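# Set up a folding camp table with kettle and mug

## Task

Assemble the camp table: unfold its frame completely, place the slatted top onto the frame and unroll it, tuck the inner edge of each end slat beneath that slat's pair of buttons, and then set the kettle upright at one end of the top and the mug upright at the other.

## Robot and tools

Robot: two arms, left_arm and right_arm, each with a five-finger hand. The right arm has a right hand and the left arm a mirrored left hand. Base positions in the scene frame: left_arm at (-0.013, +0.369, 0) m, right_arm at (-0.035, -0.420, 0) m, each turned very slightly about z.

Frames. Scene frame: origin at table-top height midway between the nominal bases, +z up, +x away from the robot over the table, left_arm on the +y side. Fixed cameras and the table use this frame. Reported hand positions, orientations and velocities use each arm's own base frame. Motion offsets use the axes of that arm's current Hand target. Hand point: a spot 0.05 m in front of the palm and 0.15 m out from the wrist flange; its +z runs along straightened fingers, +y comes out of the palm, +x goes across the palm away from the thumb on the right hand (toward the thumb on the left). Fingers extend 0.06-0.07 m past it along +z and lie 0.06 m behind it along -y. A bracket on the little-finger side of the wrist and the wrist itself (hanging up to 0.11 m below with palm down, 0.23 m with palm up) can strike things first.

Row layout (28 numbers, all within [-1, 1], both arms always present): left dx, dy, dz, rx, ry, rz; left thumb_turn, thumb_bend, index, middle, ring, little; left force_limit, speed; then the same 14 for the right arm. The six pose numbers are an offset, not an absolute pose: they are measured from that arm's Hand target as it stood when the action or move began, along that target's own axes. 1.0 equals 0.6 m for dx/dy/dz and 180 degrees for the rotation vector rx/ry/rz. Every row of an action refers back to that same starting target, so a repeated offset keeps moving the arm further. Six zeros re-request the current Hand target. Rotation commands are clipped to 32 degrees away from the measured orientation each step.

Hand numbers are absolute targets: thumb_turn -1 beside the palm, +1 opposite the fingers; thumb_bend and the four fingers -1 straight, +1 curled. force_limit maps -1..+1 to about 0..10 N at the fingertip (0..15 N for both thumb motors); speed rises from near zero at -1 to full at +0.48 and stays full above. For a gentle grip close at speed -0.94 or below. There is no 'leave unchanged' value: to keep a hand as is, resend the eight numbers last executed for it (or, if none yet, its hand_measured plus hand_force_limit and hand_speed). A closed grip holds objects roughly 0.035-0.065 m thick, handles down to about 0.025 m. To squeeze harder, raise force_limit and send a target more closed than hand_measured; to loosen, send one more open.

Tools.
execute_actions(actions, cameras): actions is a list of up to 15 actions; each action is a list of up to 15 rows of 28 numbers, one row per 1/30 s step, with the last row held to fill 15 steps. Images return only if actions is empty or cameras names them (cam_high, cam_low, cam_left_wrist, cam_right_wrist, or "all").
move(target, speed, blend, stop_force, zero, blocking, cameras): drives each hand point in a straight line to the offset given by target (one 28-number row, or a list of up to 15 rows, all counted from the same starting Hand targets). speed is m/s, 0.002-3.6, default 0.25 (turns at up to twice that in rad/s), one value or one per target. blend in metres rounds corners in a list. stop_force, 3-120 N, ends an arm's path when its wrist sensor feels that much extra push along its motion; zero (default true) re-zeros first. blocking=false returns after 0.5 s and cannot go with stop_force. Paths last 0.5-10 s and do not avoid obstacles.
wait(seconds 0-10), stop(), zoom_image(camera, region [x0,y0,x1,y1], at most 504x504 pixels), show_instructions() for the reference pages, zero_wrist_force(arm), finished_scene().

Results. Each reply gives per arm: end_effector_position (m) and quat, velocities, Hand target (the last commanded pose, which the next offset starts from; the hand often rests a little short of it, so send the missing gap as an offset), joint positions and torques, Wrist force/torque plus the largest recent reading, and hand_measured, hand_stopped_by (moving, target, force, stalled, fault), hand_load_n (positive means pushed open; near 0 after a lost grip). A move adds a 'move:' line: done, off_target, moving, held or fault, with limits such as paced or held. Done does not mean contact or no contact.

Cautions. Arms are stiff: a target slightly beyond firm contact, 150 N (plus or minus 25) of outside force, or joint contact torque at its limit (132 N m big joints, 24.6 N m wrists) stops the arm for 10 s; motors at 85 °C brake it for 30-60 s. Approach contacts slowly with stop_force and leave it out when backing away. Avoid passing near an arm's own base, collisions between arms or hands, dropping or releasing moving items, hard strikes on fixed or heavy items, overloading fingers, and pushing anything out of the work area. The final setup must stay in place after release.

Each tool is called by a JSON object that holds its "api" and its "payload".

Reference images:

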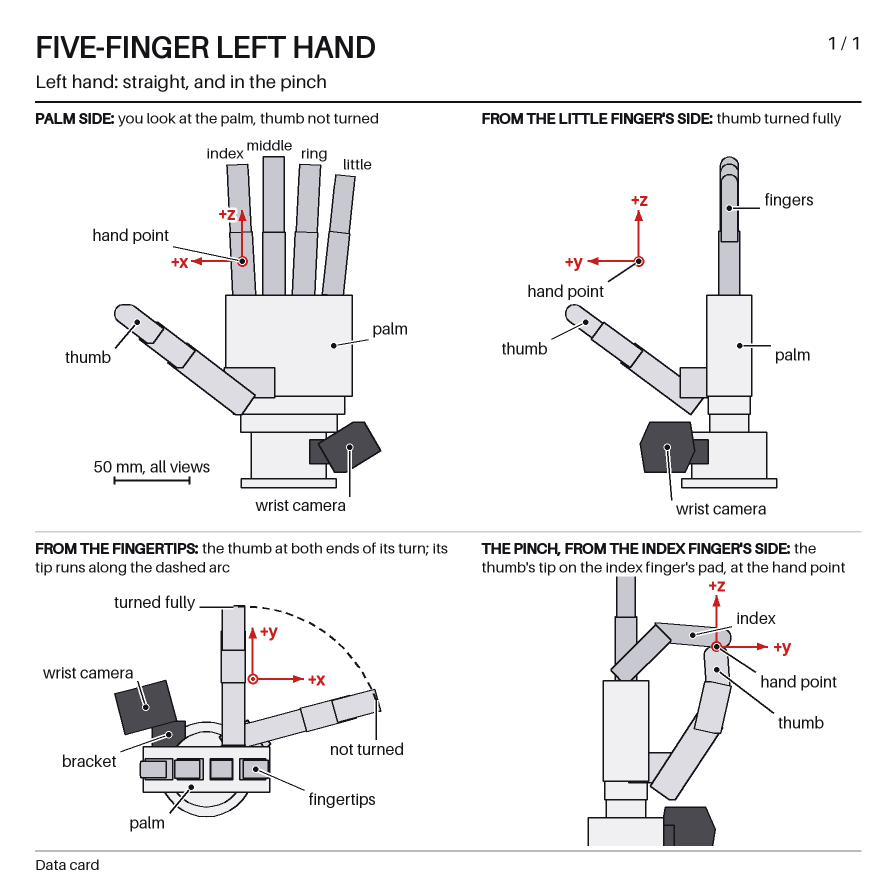

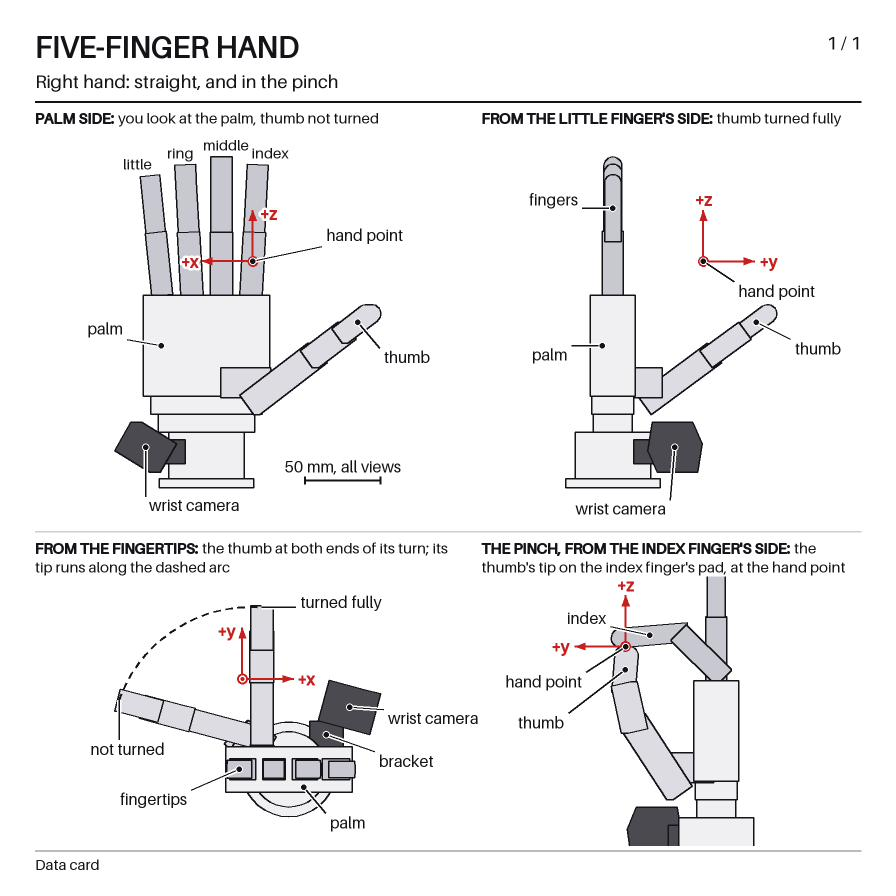

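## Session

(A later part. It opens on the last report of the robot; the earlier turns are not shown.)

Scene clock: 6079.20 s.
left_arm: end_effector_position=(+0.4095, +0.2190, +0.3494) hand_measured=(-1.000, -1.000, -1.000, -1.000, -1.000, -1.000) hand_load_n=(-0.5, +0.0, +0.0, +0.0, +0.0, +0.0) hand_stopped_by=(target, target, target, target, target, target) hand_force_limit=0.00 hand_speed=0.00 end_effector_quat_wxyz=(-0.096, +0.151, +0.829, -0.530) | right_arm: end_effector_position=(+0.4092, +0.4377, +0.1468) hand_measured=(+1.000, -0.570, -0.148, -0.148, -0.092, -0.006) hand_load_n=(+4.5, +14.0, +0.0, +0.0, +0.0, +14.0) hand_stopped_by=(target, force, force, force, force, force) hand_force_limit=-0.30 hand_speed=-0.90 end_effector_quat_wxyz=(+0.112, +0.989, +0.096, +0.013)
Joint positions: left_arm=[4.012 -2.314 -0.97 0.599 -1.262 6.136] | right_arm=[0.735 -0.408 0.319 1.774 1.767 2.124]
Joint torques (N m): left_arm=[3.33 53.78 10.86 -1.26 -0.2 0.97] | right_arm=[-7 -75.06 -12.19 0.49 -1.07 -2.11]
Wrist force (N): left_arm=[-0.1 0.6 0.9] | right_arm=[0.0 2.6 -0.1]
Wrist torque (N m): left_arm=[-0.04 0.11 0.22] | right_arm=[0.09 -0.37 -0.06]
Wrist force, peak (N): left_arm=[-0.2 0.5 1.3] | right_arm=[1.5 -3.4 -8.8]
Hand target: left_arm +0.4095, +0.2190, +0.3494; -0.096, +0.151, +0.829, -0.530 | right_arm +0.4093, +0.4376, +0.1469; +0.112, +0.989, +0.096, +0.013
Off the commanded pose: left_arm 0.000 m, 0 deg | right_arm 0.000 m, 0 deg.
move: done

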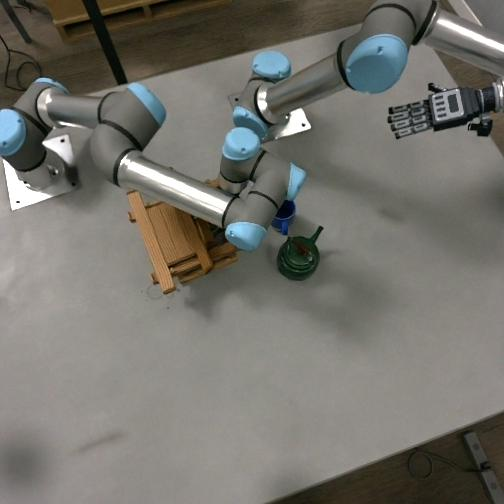

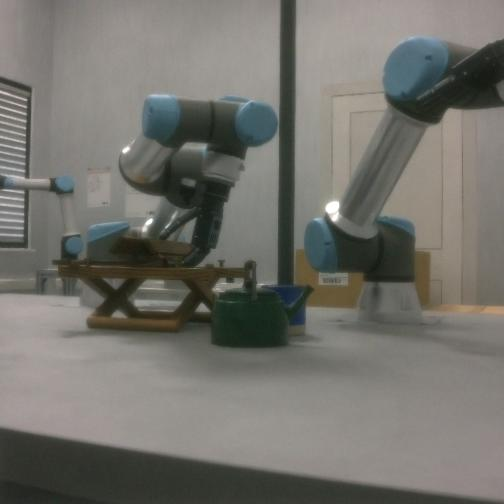

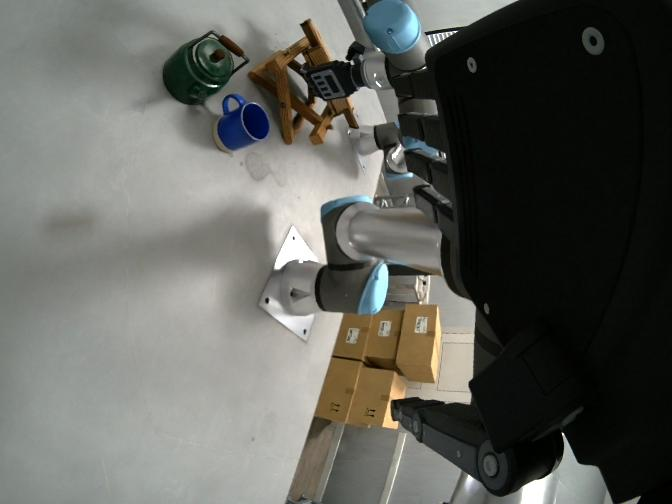

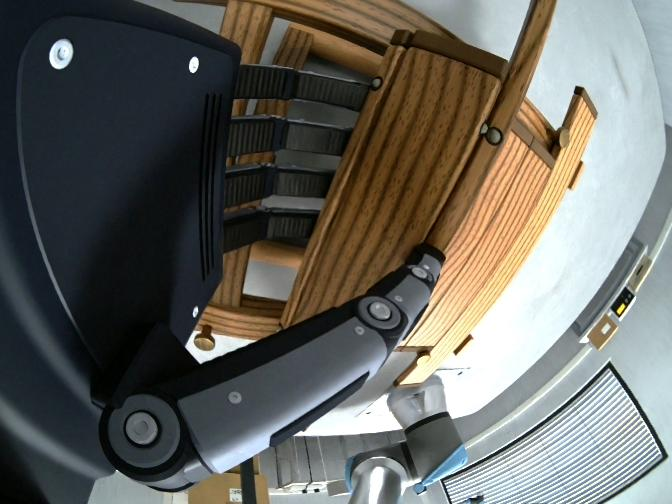

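{"api": "move", "payload": {"target": [0,0,0,0,0,0,-1,-1,-1,-1,-1,-1,0,0, 0,0,0,0,0,0,1,-1,-0.3,-0.3,-0.3,-0.3,-0.3,-0.8], "cameras": ["all"]}}

{"api": "zoom_image", "payload": {"camera": "cam_low", "region": [50, 180, 250, 300]}}

{"api": "zoom_image", "payload": {"camera": "cam_right_wrist", "region": [200, 0, 670, 440]}}

Scene clock: 6095.57 s.
left_arm: end_effector_position=(+0.4095, +0.2190, +0.3494) hand_measured=(-1.000, -1.000, -1.000, -1.000, -1.000, -1.000) hand_load_n=(+0.0, +0.0, +0.0, +0.0, +0.0, +0.0) hand_stopped_by=(target, target, target, target, target, target) hand_force_limit=0.00 hand_speed=0.00 end_effector_quat_wxyz=(-0.096, +0.151, +0.829, -0.530) | right_arm: end_effector_position=(+0.4093, +0.4376, +0.1469) hand_measured=(+1.000, -1.000, -0.300, -0.300, -0.300, -0.300) hand_load_n=(+0.0, +0.0, +1.0, +0.0, +0.0, +0.0) hand_stopped_by=(target, target, target, target, target, target) hand_force_limit=-0.30 hand_speed=-0.80 end_effector_quat_wxyz=(+0.112, +0.989, +0.096, +0.013)
Joint positions: left_arm=[4.012 -2.314 -0.97 0.599 -1.262 6.136] | right_arm=[0.735 -0.408 0.32 1.774 1.767 2.123]
Joint torques (N m): left_arm=[3.31 53.93 11.07 -1.42 -0.33 0.97] | right_arm=[-5.21 -67.93 -15.87 1.55 0.34 -2.19]
Wrist force (N): left_arm=[-0.4 0.5 1.0] | right_arm=[0.0 0.2 2.0]
Wrist torque (N m): left_arm=[-0.06 0.16 0.21] | right_arm=[0.09 0.08 0.16]
Wrist force, peak (N): left_arm=[0.1 0.4 1.4] | right_arm=[0.0 2.7 0.0]
Hand target: left_arm +0.4095, +0.2190, +0.3494; -0.096, +0.151, +0.829, -0.530 | right_arm +0.4093, +0.4376, +0.1469; +0.112, +0.989, +0.096, +0.013
Off the commanded pose: left_arm 0.000 m, 0 deg | right_arm 0.000 m, 0 deg.
move: done

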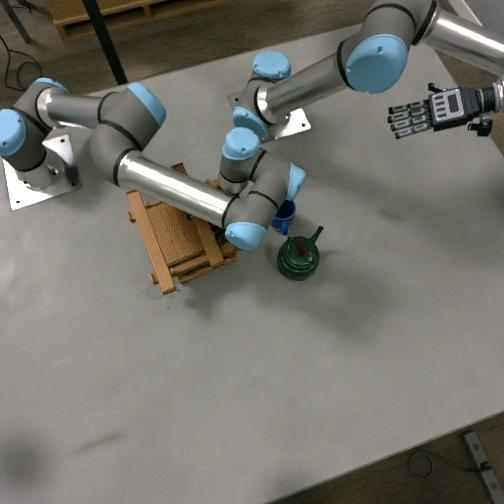

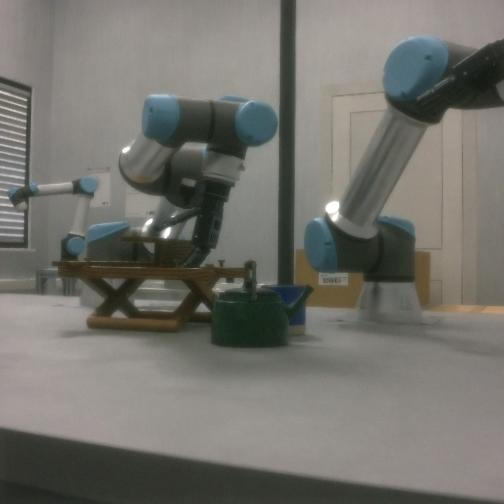

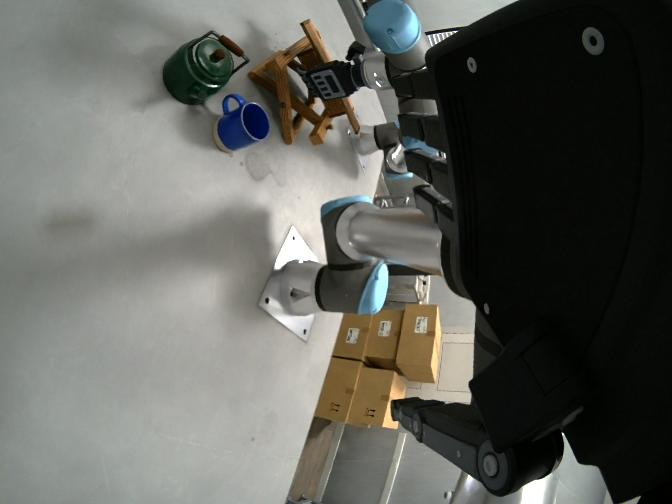

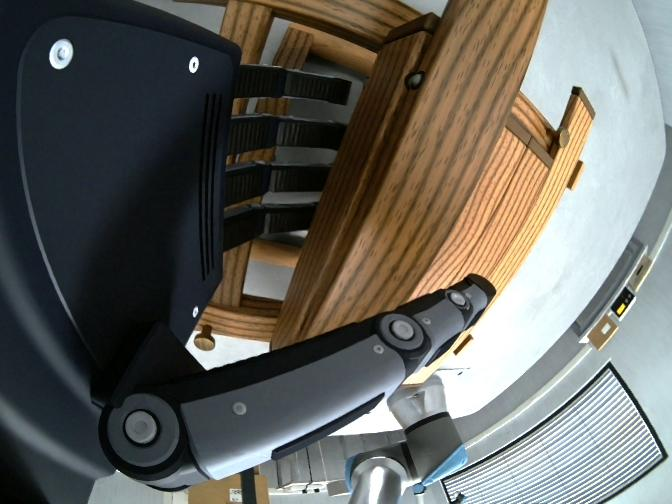

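Scaled by 2.520 from the camera's 504x504 image, which has a finer 720x720 frame.

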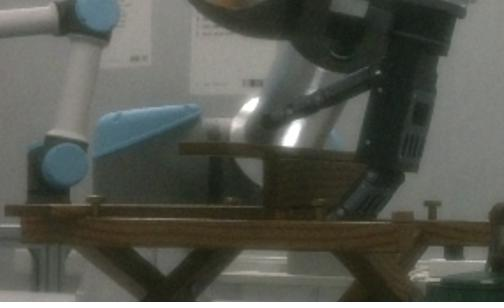

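Scaled by 1.072 from the camera's 672x504 image, which has a finer 960x720 frame.

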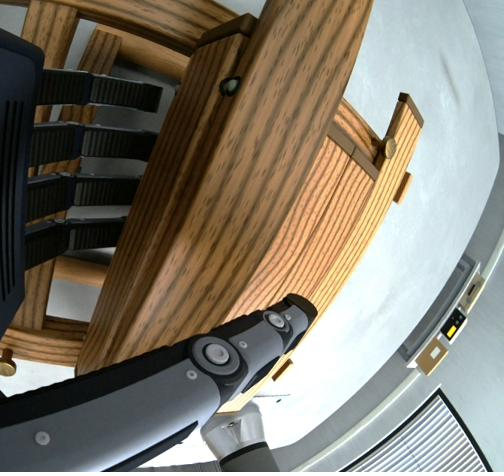

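{"api": "move", "payload": {"target": [[0,0,0,0,0,0,-1,-1,-1,-1,-1,-1,0,0, 0,-0.0568,-0.0131,0.0722,0,0,1,-1,-0.4,-0.4,-0.4,-0.4,-0.3,-0.6],[0,0,0,0,0,0,-1,-1,-1,-1,-1,-1,0,0, 0,-0.0568,-0.26,0.0722,0,0,1,-1,-0.4,-0.4,-0.4,-0.4,-0.3,-0.6]], "cameras": ["all"], "speed": [0.1,0.3]}}

{"api": "zoom_image", "payload": {"camera": "cam_low", "region": [50, 180, 250, 300]}}

{"api": "zoom_image", "payload": {"camera": "cam_right_wrist", "region": [200, 0, 670, 440]}}

Scene clock: 6119.43 s.
left_arm: end_effector_position=(+0.4095, +0.2190, +0.3494) hand_measured=(-1.000, -1.000, -1.000, -1.000, -1.000, -1.000) hand_load_n=(+0.0, +0.0, +0.0, +0.0, +0.0, +0.0) hand_stopped_by=(target, target, target, target, target, target) hand_force_limit=0.00 hand_speed=0.00 end_effector_quat_wxyz=(-0.096, +0.151, +0.829, -0.530) | right_arm: end_effector_position=(+0.3944, +0.5032, +0.2901) hand_measured=(+1.000, -1.000, -0.400, -0.400, -0.400, -0.400) hand_load_n=(+0.0, +0.0, +0.0, +0.0, +0.0, +0.0) hand_stopped_by=(target, target, target, target, target, target) hand_force_limit=-0.30 hand_speed=-0.60 end_effector_quat_wxyz=(-0.109, +0.982, +0.114, +0.106)
Joint positions: left_arm=[4.012 -2.314 -0.97 0.599 -1.262 6.136] | right_arm=[0.734 -0.549 0.035 1.783 1.517 2.082]
Joint torques (N m): left_arm=[2.77 53.56 10.99 -1.36 -0.09 1.01] | right_arm=[-7.56 -62.26 -18.81 2.6 1.03 2]
Wrist force (N): left_arm=[-0.2 0.4 1.1] | right_arm=[-0.4 0.5 0.9]
Wrist torque (N m): left_arm=[-0.07 0.14 0.22] | right_arm=[0.10 0.16 0.11]
Wrist force, peak (N): left_arm=[-0.1 0.5 1.3] | right_arm=[0.1 0.7 3.0]
Hand target: left_arm +0.4095, +0.2190, +0.3494; -0.096, +0.151, +0.829, -0.530 | right_arm +0.3954, +0.5045, +0.2912; +0.000, +0.995, +0.097, +0.002
Off the commanded pose: left_arm 0.000 m, 0 deg | right_arm 0.002 m, 17 deg.
elbow stopped short (right arm): the move would have taken joint 3 (elbow) straighter than the controller allows.
move: off_target (right_arm)

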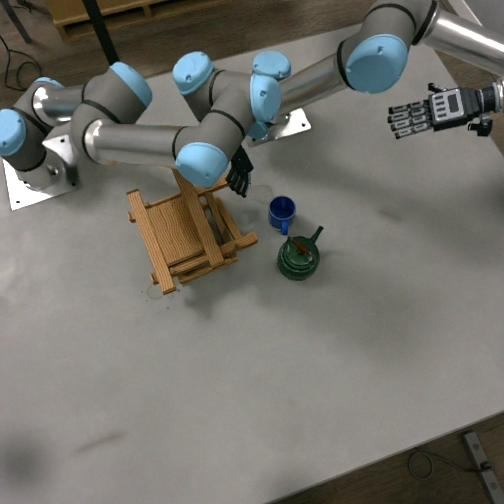

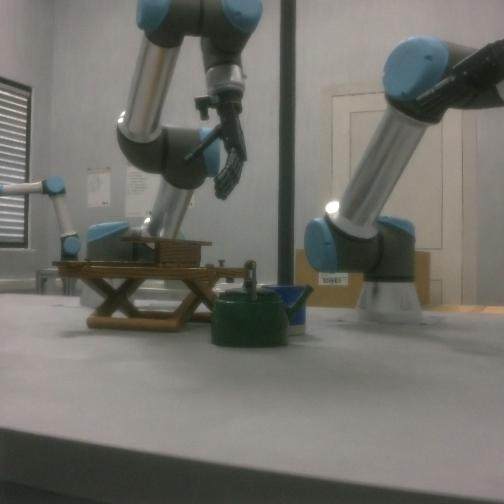

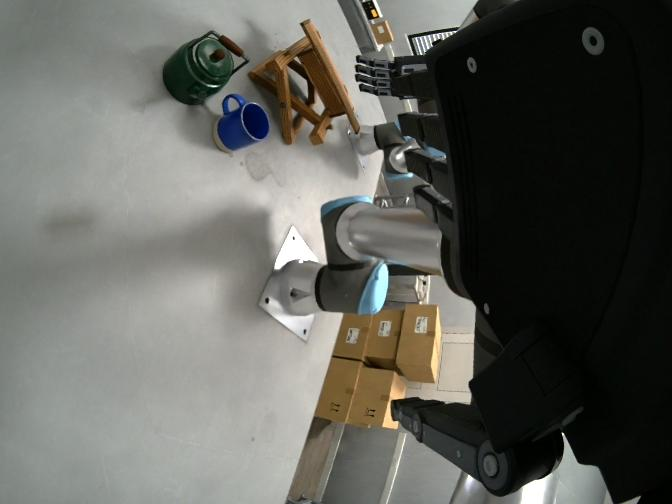

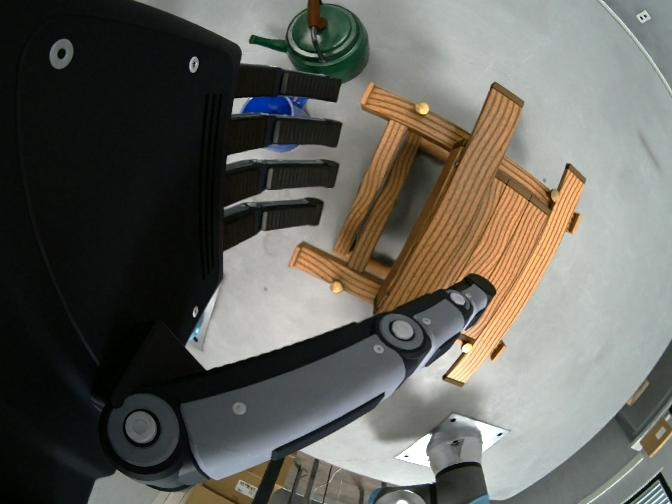

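Scaled by 2.520 from the camera's 504x504 image, which has a finer 720x720 frame.

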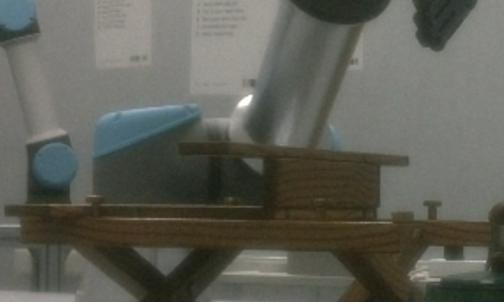

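Scaled by 1.072 from the camera's 672x504 image, which has a finer 960x720 frame.

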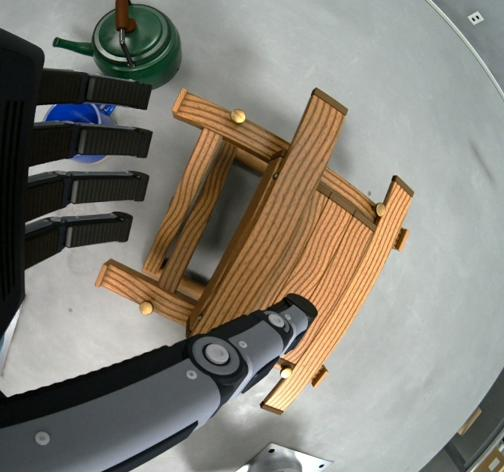

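{"api": "move", "payload": {"target": [0,0,0,0,0,0,-1,-1,-1,-1,-1,-1,0,0, 0.05,0.5,0,0,0,0,1,-1,-1,-1,-1,-1,-0.3,-0.3], "cameras": ["cam_high"], "speed": 0.3}}

{"api": "zoom_image", "payload": {"camera": "cam_high", "region": [120, 170, 280, 300]}}

Scene clock: 6129.03 s.
left_arm: end_effector_position=(+0.4095, +0.2190, +0.3494) hand_measured=(-1.000, -1.000, -1.000, -1.000, -1.000, -1.000) hand_load_n=(+0.0, +0.0, +0.0, +0.5, +0.0, +0.0) hand_stopped_by=(target, target, target, target, target, target) hand_force_limit=0.00 hand_speed=0.00 end_effector_quat_wxyz=(-0.096, +0.151, +0.829, -0.530) | right_arm: end_effector_position=(+0.4827, +0.2160, +0.2914) hand_measured=(+1.000, -1.000, -1.000, -1.000, -1.000, -1.000) hand_load_n=(+0.0, +0.0, +0.0, +0.0, +0.0, +0.0) hand_stopped_by=(target, target, target, target, target, target) hand_force_limit=-0.30 hand_speed=-0.30 end_effector_quat_wxyz=(+0.000, +0.995, +0.097, +0.002)
Joint positions: left_arm=[4.012 -2.314 -0.97 0.599 -1.262 6.136] | right_arm=[0.277 -0.887 0.758 1.695 1.571 1.654]
Joint torques (N m): left_arm=[3.01 53.56 11.69 -1.45 0.08 0.91] | right_arm=[-4.06 -35.24 -29.3 1.31 -0.62 -0.05]
Wrist force (N): left_arm=[0.0 0.5 1.1] | right_arm=[-0.4 0.4 0.5]
Wrist torque (N m): left_arm=[-0.05 0.12 0.22] | right_arm=[0.11 0.22 -0.03]
Wrist force, peak (N): left_arm=[-0.2 0.7 1.1] | right_arm=[-0.1 2.5 0.5]
Hand target: left_arm +0.4095, +0.2190, +0.3494; -0.096, +0.151, +0.829, -0.530 | right_arm +0.4827, +0.2159, +0.2914; +0.000, +0.995, +0.097, +0.002
Off the commanded pose: left_arm 0.000 m, 0 deg | right_arm 0.000 m, 0 deg.
move: done
Images, in order (width x height): cam_high 504x504.

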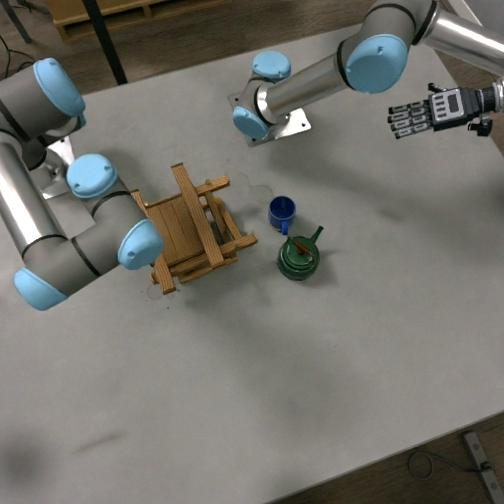

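Scaled by 3.150 from the camera's 504x504 image, which has a finer 720x720 frame.

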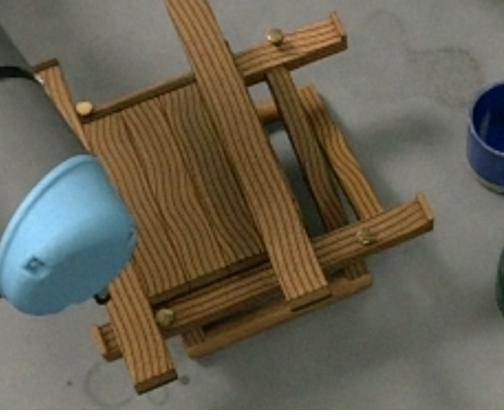

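{"api": "move", "payload": {"target": [[0,0,0,0,0,0,-1,-1,-1,-1,-1,-1,0,0, -0.085,-0.1793,0.0,0,0,0.016,1,-1,-1,-1,-1,-1,-0.3,-0.3],[0,0,0,0,0,0,-1,-1,-1,-1,-1,-1,0,0, -0.085,-0.1793,0.1523,0,0,0.016,1,-1,-1,-1,-1,-1,-0.3,-0.3]], "cameras": ["all"], "speed": 0.15, "stop_force": 6}}

{"api": "zoom_image", "payload": {"camera": "cam_low", "region": [50, 180, 250, 300]}}

{"api": "zoom_image", "payload": {"camera": "cam_right_wrist", "region": [150, 0, 620, 440]}}

Scene clock: 6179.33 s.
left_arm: end_effector_position=(+0.4095, +0.2190, +0.3494) hand_measured=(-1.000, -1.000, -1.000, -1.000, -1.000, -1.000) hand_load_n=(+0.0, +0.0, +0.0, +0.0, +0.0, +0.0) hand_stopped_by=(target, target, target, target, target, target) hand_force_limit=0.00 hand_speed=0.00 end_effector_quat_wxyz=(-0.096, +0.151, +0.829, -0.530) | right_arm: end_effector_position=(+0.4124, +0.3117, +0.1997) hand_measured=(+1.000, -1.000, -1.000, -1.000, -1.000, -1.000) hand_load_n=(+0.0, -0.5, +0.0, +0.0, +0.0, +0.0) hand_stopped_by=(target, target, target, target, target, target) hand_force_limit=-0.30 hand_speed=-0.30 end_effector_quat_wxyz=(+0.000, +0.997, +0.072, +0.002)
Joint positions: left_arm=[4.012 -2.314 -0.97 0.599 -1.262 6.136] | right_arm=[0.48 -0.891 0.999 1.458 1.572 1.906]
Joint torques (N m): left_arm=[2.13 53.5 11.69 -1.46 0.12 0.98] | right_arm=[-7.47 -61.4 -16.86 1.07 -1.11 -1.88]
Wrist force (N): left_arm=[0.0 0.3 1.0] | right_arm=[-0.6 0.3 0.7]
Wrist torque (N m): left_arm=[-0.08 0.11 0.24] | right_arm=[0.06 0.19 0.06]
Wrist force, peak (N): left_arm=[-0.4 0.6 1.2] | right_arm=[-0.7 0.4 2.1]
Hand target: left_arm +0.4095, +0.2190, +0.3494; -0.096, +0.151, +0.829, -0.530 | right_arm +0.4124, +0.3117, +0.1997; +0.000, +0.997, +0.072, +0.002
Off the commanded pose: left_arm 0.000 m, 0 deg | right_arm 0.000 m, 0 deg.
move: done

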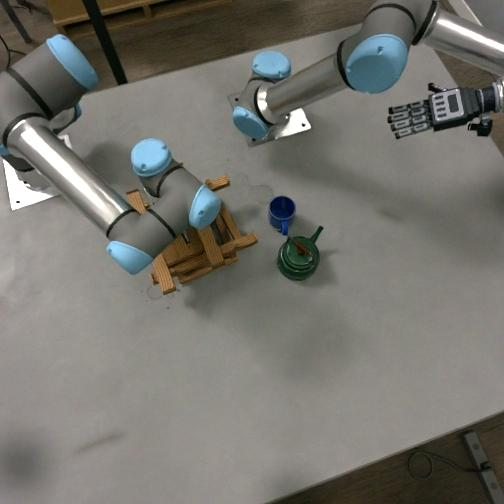

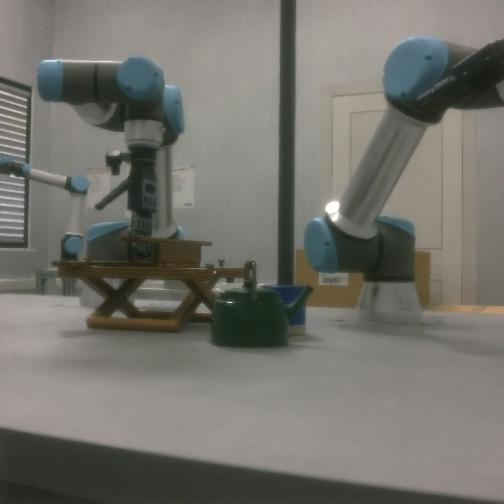

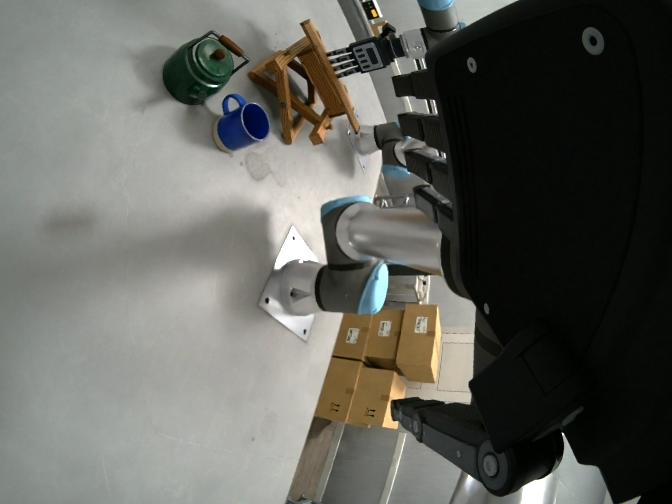

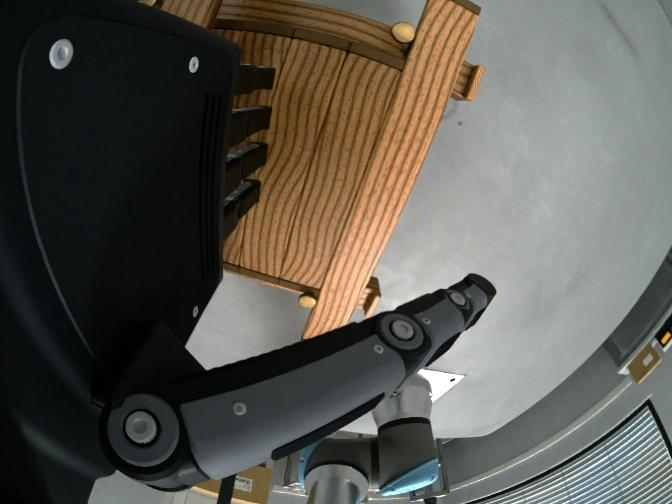

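Scaled by 2.520 from the camera's 504x504 image, which has a finer 720x720 frame.

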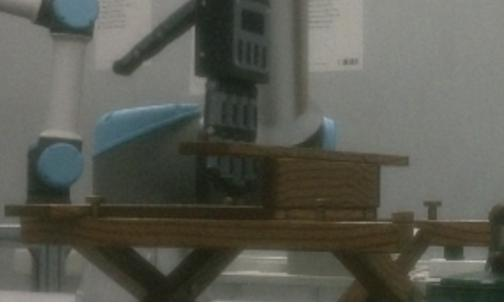

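Scaled by 1.072 from the camera's 672x504 image, which has a finer 960x720 frame.

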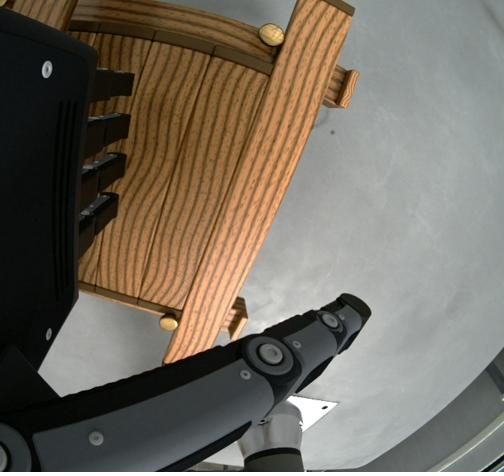

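{"api": "move", "payload": {"target": [0,0,0,0,0,0,-1,-1,-1,-1,-1,-1,0,0, 0,-0.065,0,0,0,0,1,-1,-1,-1,-1,-1,-0.3,-0.3], "cameras": ["all"], "speed": 0.06, "stop_force": 8}}

{"api": "zoom_image", "payload": {"camera": "cam_low", "region": [50, 180, 250, 300]}}

{"api": "zoom_image", "payload": {"camera": "cam_high", "region": [120, 170, 280, 300]}}

Scene clock: 6191.67 s.
left_arm: end_effector_position=(+0.4095, +0.2190, +0.3494) hand_measured=(-1.000, -1.000, -1.000, -1.000, -1.000, -1.000) hand_load_n=(+0.0, +0.0, +0.0, +0.0, +0.0, +0.0) hand_stopped_by=(target, target, target, target, target, target) hand_force_limit=0.00 hand_speed=0.00 end_effector_quat_wxyz=(-0.096, +0.151, +0.829, -0.530) | right_arm: end_effector_position=(+0.4068, +0.3503, +0.1997) hand_measured=(+1.000, -1.000, -1.000, -1.000, -1.000, -1.000) hand_load_n=(+0.0, +0.0, +0.0, +0.0, +0.0, -0.5) hand_stopped_by=(target, target, target, target, target, target) hand_force_limit=-0.30 hand_speed=-0.30 end_effector_quat_wxyz=(+0.000, +0.997, +0.072, +0.002)
Joint positions: left_arm=[4.012 -2.314 -0.97 0.599 -1.262 6.136] | right_arm=[0.544 -0.825 0.887 1.504 1.573 1.97]
Joint torques (N m): left_arm=[2.51 54.05 12.04 -1.57 0.09 0.9] | right_arm=[-7.98 -65.06 -11.11 0.97 0.1 -2.59]
Wrist force (N): left_arm=[-0.3 0.5 1.1] | right_arm=[-0.3 1.2 1.0]
Wrist torque (N m): left_arm=[-0.06 0.15 0.21] | right_arm=[0.10 0.09 0.14]
Wrist force, peak (N): left_arm=[-0.2 0.5 1.3] | right_arm=[-0.5 1.8 0.1]
Hand target: left_arm +0.4095, +0.2190, +0.3494; -0.096, +0.151, +0.829, -0.530 | right_arm +0.4068, +0.3503, +0.1997; +0.000, +0.997, +0.072, +0.002
Off the commanded pose: left_arm 0.000 m, 0 deg | right_arm 0.000 m, 0 deg.
move: done

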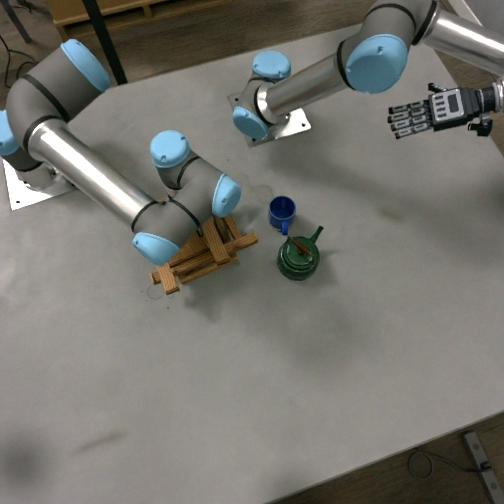

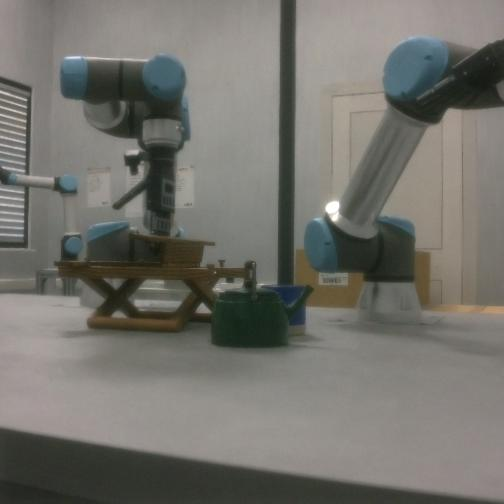

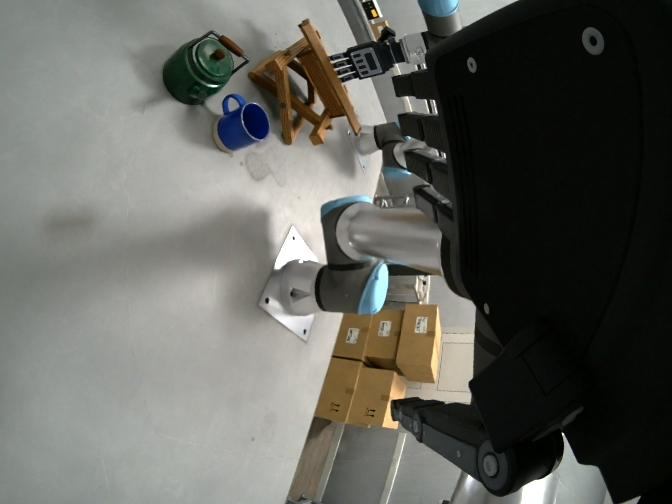

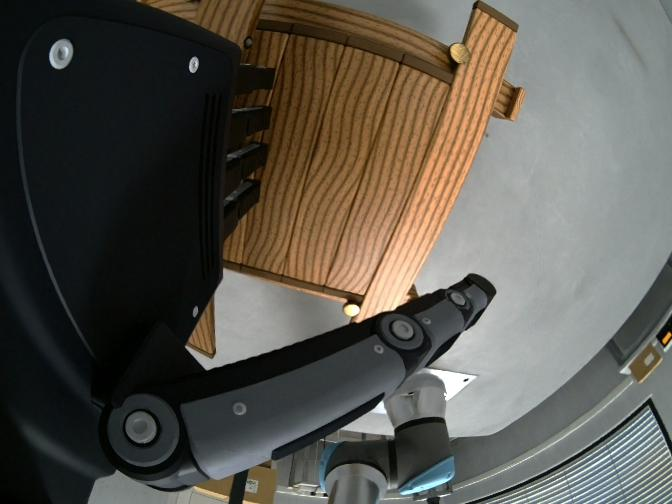

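Scaled by 2.520 from the camera's 504x504 image, which has a finer 720x720 frame.

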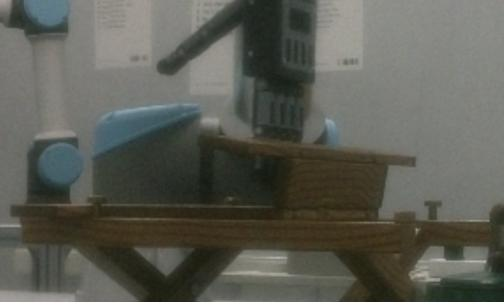

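Scaled by 3.150 from the camera's 504x504 image, which has a finer 720x720 frame.

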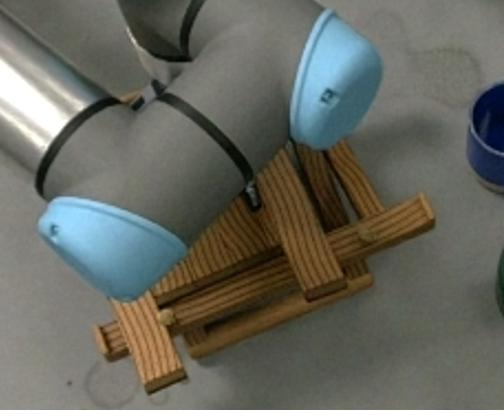

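{"api": "move", "payload": {"target": [0,0,0,0,0,0,-1,-1,-1,-1,-1,-1,0,0, 0,-0.05,0,0,0,0,1,-1,-1,-1,-1,-1,-0.3,-0.3], "cameras": ["all"], "speed": 0.06, "stop_force": 8}}

{"api": "zoom_image", "payload": {"camera": "cam_low", "region": [50, 180, 250, 300]}}

{"api": "zoom_image", "payload": {"camera": "cam_high", "region": [120, 170, 280, 300]}}

Scene clock: 6203.67 s.
left_arm: end_effector_position=(+0.4095, +0.2190, +0.3494) hand_measured=(-1.000, -1.000, -1.000, -1.000, -1.000, -1.000) hand_load_n=(+0.0, +0.0, +0.0, +0.0, +0.0, +0.0) hand_stopped_by=(target, target, target, target, target, target) hand_force_limit=0.00 hand_speed=0.00 end_effector_quat_wxyz=(-0.096, +0.151, +0.829, -0.530) | right_arm: end_effector_position=(+0.4025, +0.3800, +0.1997) hand_measured=(+1.000, -1.000, -1.000, -1.000, -1.000, -1.000) hand_load_n=(+0.0, +0.0, +0.0, +0.0, -0.5, +0.0) hand_stopped_by=(target, target, target, target, target, target) hand_force_limit=-0.30 hand_speed=-0.30 end_effector_quat_wxyz=(+0.000, +0.997, +0.072, +0.002)
Joint positions: left_arm=[4.012 -2.314 -0.97 0.599 -1.262 6.136] | right_arm=[0.59 -0.767 0.784 1.549 1.573 2.017]
Joint torques (N m): left_arm=[1.54 53.55 11.81 -1.55 0.21 0.99] | right_arm=[-9.51 -65.03 -11.32 0.99 1.3 -2.52]
Wrist force (N): left_arm=[-0.4 0.5 0.9] | right_arm=[-0.9 0.3 1.1]
Wrist torque (N m): left_arm=[-0.06 0.16 0.21] | right_arm=[0.10 0.20 0.03]
Wrist force, peak (N): left_arm=[-0.3 0.6 1.3] | right_arm=[-0.6 1.8 1.1]
Hand target: left_arm +0.4095, +0.2190, +0.3494; -0.096, +0.151, +0.829, -0.530 | right_arm +0.4025, +0.3800, +0.1997; +0.000, +0.997, +0.072, +0.002
Off the commanded pose: left_arm 0.000 m, 0 deg | right_arm 0.000 m, 0 deg.
move: done

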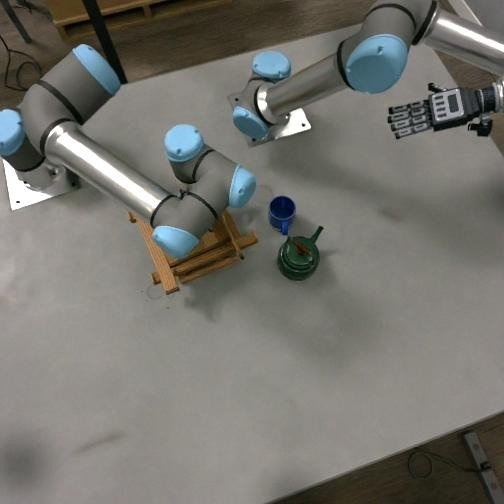

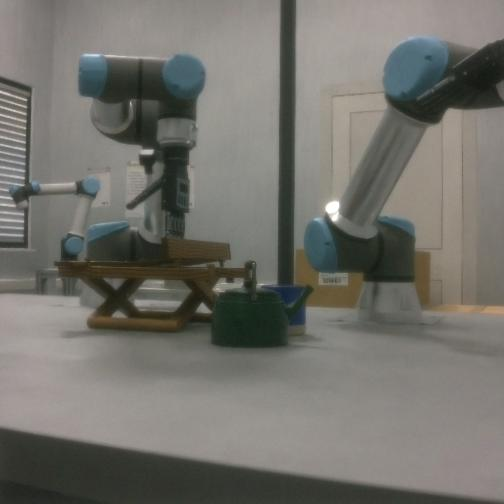

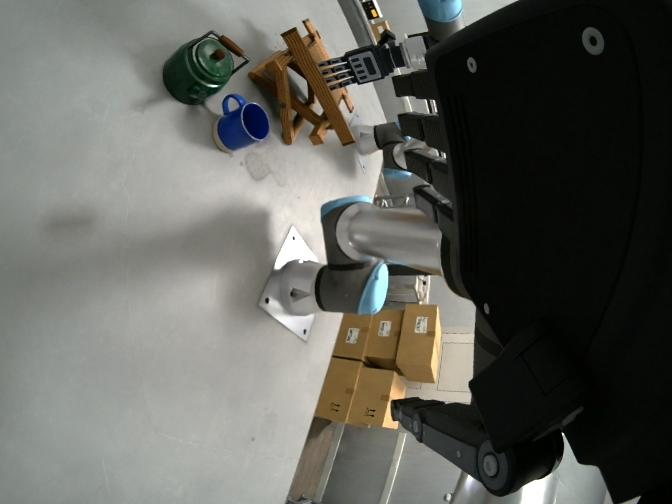

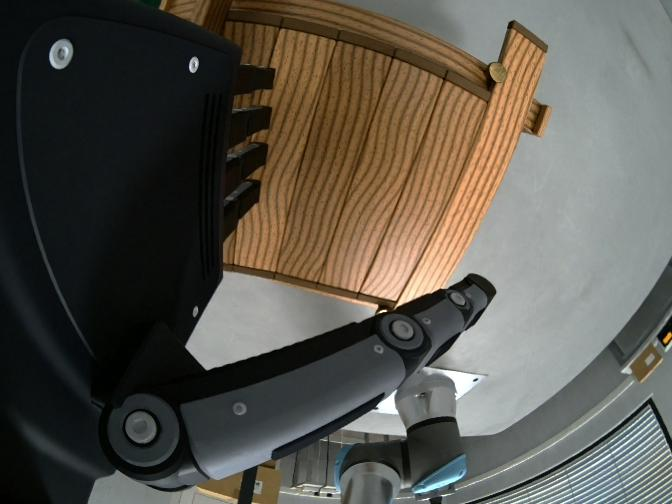

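Scaled by 2.520 from the camera's 504x504 image, which has a finer 720x720 frame.

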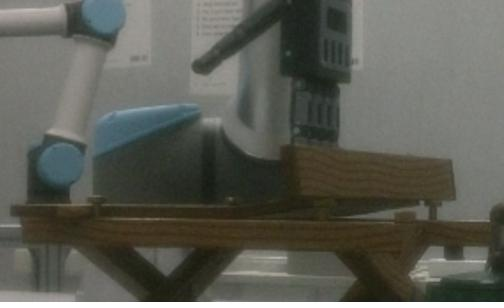

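Scaled by 3.150 from the camera's 504x504 image, which has a finer 720x720 frame.

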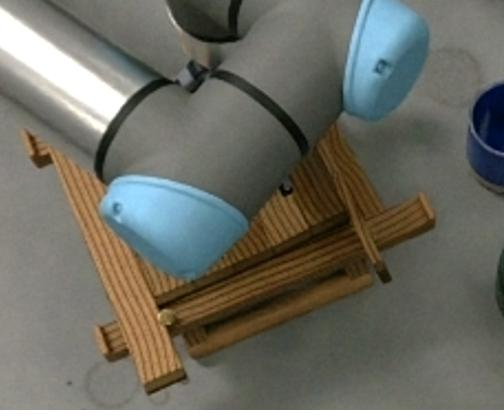

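{"api": "move", "payload": {"target": [0,0,0,0,0,0,-1,-1,-1,-1,-1,-1,0,0, 0,-0.045,0,0,0,0,1,-1,-1,-1,-1,-1,-0.3,-0.3], "cameras": ["all"], "speed": 0.05, "stop_force": 8}}

{"api": "zoom_image", "payload": {"camera": "cam_low", "region": [50, 180, 250, 300]}}

{"api": "zoom_image", "payload": {"camera": "cam_high", "region": [120, 170, 280, 300]}}

Scene clock: 6220.50 s.
left_arm: end_effector_position=(+0.4095, +0.2190, +0.3494) hand_measured=(-1.000, -1.000, -1.000, -1.000, -1.000, -1.000) hand_load_n=(+0.0, +0.5, +0.0, +0.0, +0.0, +0.0) hand_stopped_by=(target, target, target, target, target, target) hand_force_limit=0.00 hand_speed=0.00 end_effector_quat_wxyz=(-0.096, +0.151, +0.829, -0.530) | right_arm: end_effector_position=(+0.3986, +0.4067, +0.1997) hand_measured=(+1.000, -1.000, -1.000, -1.000, -1.000, -1.000) hand_load_n=(+0.0, +0.0, +0.0, -0.5, +0.0, +0.0) hand_stopped_by=(target, target, target, target, target, target) hand_force_limit=-0.30 hand_speed=-0.30 end_effector_quat_wxyz=(+0.000, +0.997, +0.072, +0.002)
Joint positions: left_arm=[4.012 -2.314 -0.97 0.599 -1.262 6.136] | right_arm=[0.63 -0.705 0.673 1.598 1.573 2.057]
Joint torques (N m): left_arm=[2.33 52.99 12.06 -1.54 0.23 0.97] | right_arm=[-9.41 -66.44 -10.71 0.74 -0.05 -2.34]
Wrist force (N): left_arm=[-0.1 0.6 1.0] | right_arm=[-0.2 0.5 -1.8]
Wrist torque (N m): left_arm=[-0.05 0.12 0.22] | right_arm=[0.19 0.13 0.02]
Wrist force, peak (N): left_arm=[-0.1 0.5 1.4] | right_arm=[0.3 0.8 -3.7]
Hand target: left_arm +0.4095, +0.2190, +0.3494; -0.096, +0.151, +0.829, -0.530 | right_arm +0.3986, +0.4067, +0.1997; +0.000, +0.997, +0.072, +0.002
Off the commanded pose: left_arm 0.000 m, 0 deg | right_arm 0.000 m, 0 deg.
move: done

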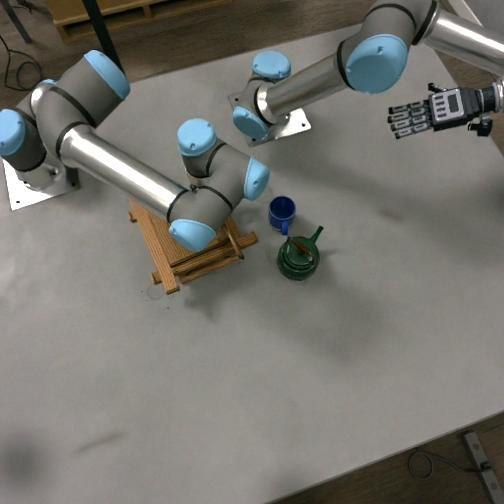

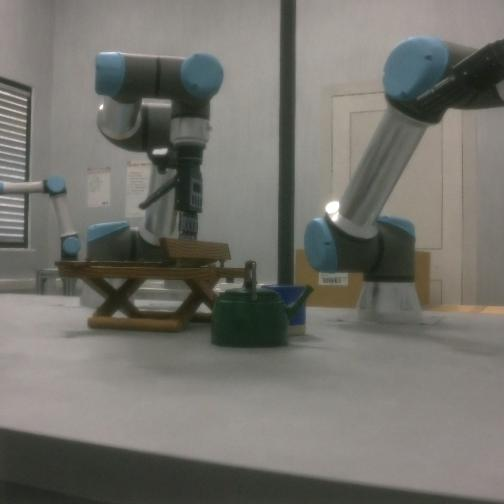

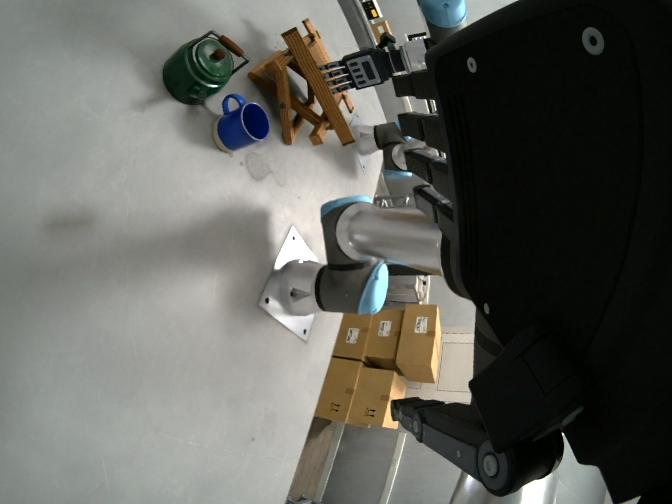

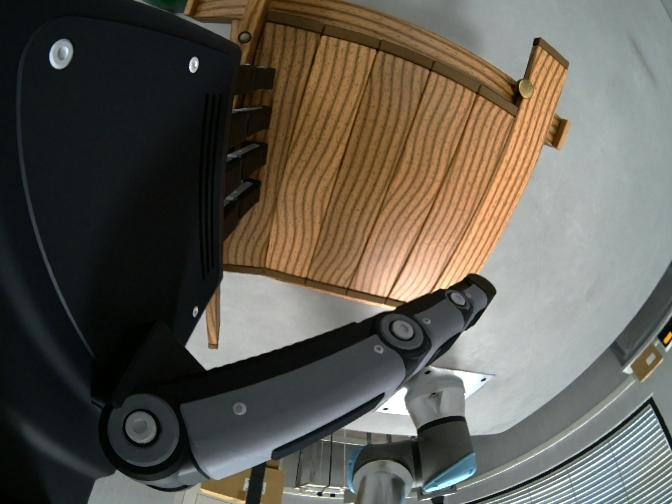

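Scaled by 2.520 from the camera's 504x504 image, which has a finer 720x720 frame.

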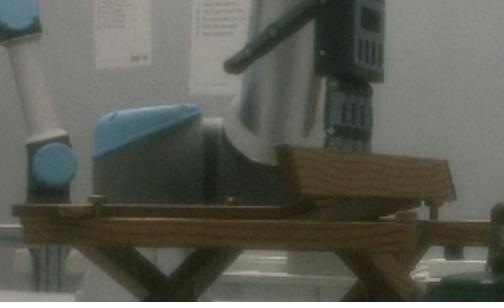

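Scaled by 3.150 from the camera's 504x504 image, which has a finer 720x720 frame.

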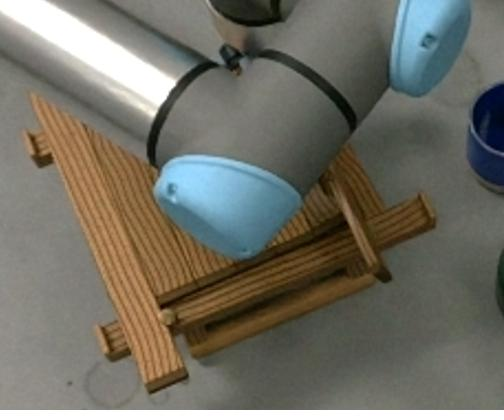

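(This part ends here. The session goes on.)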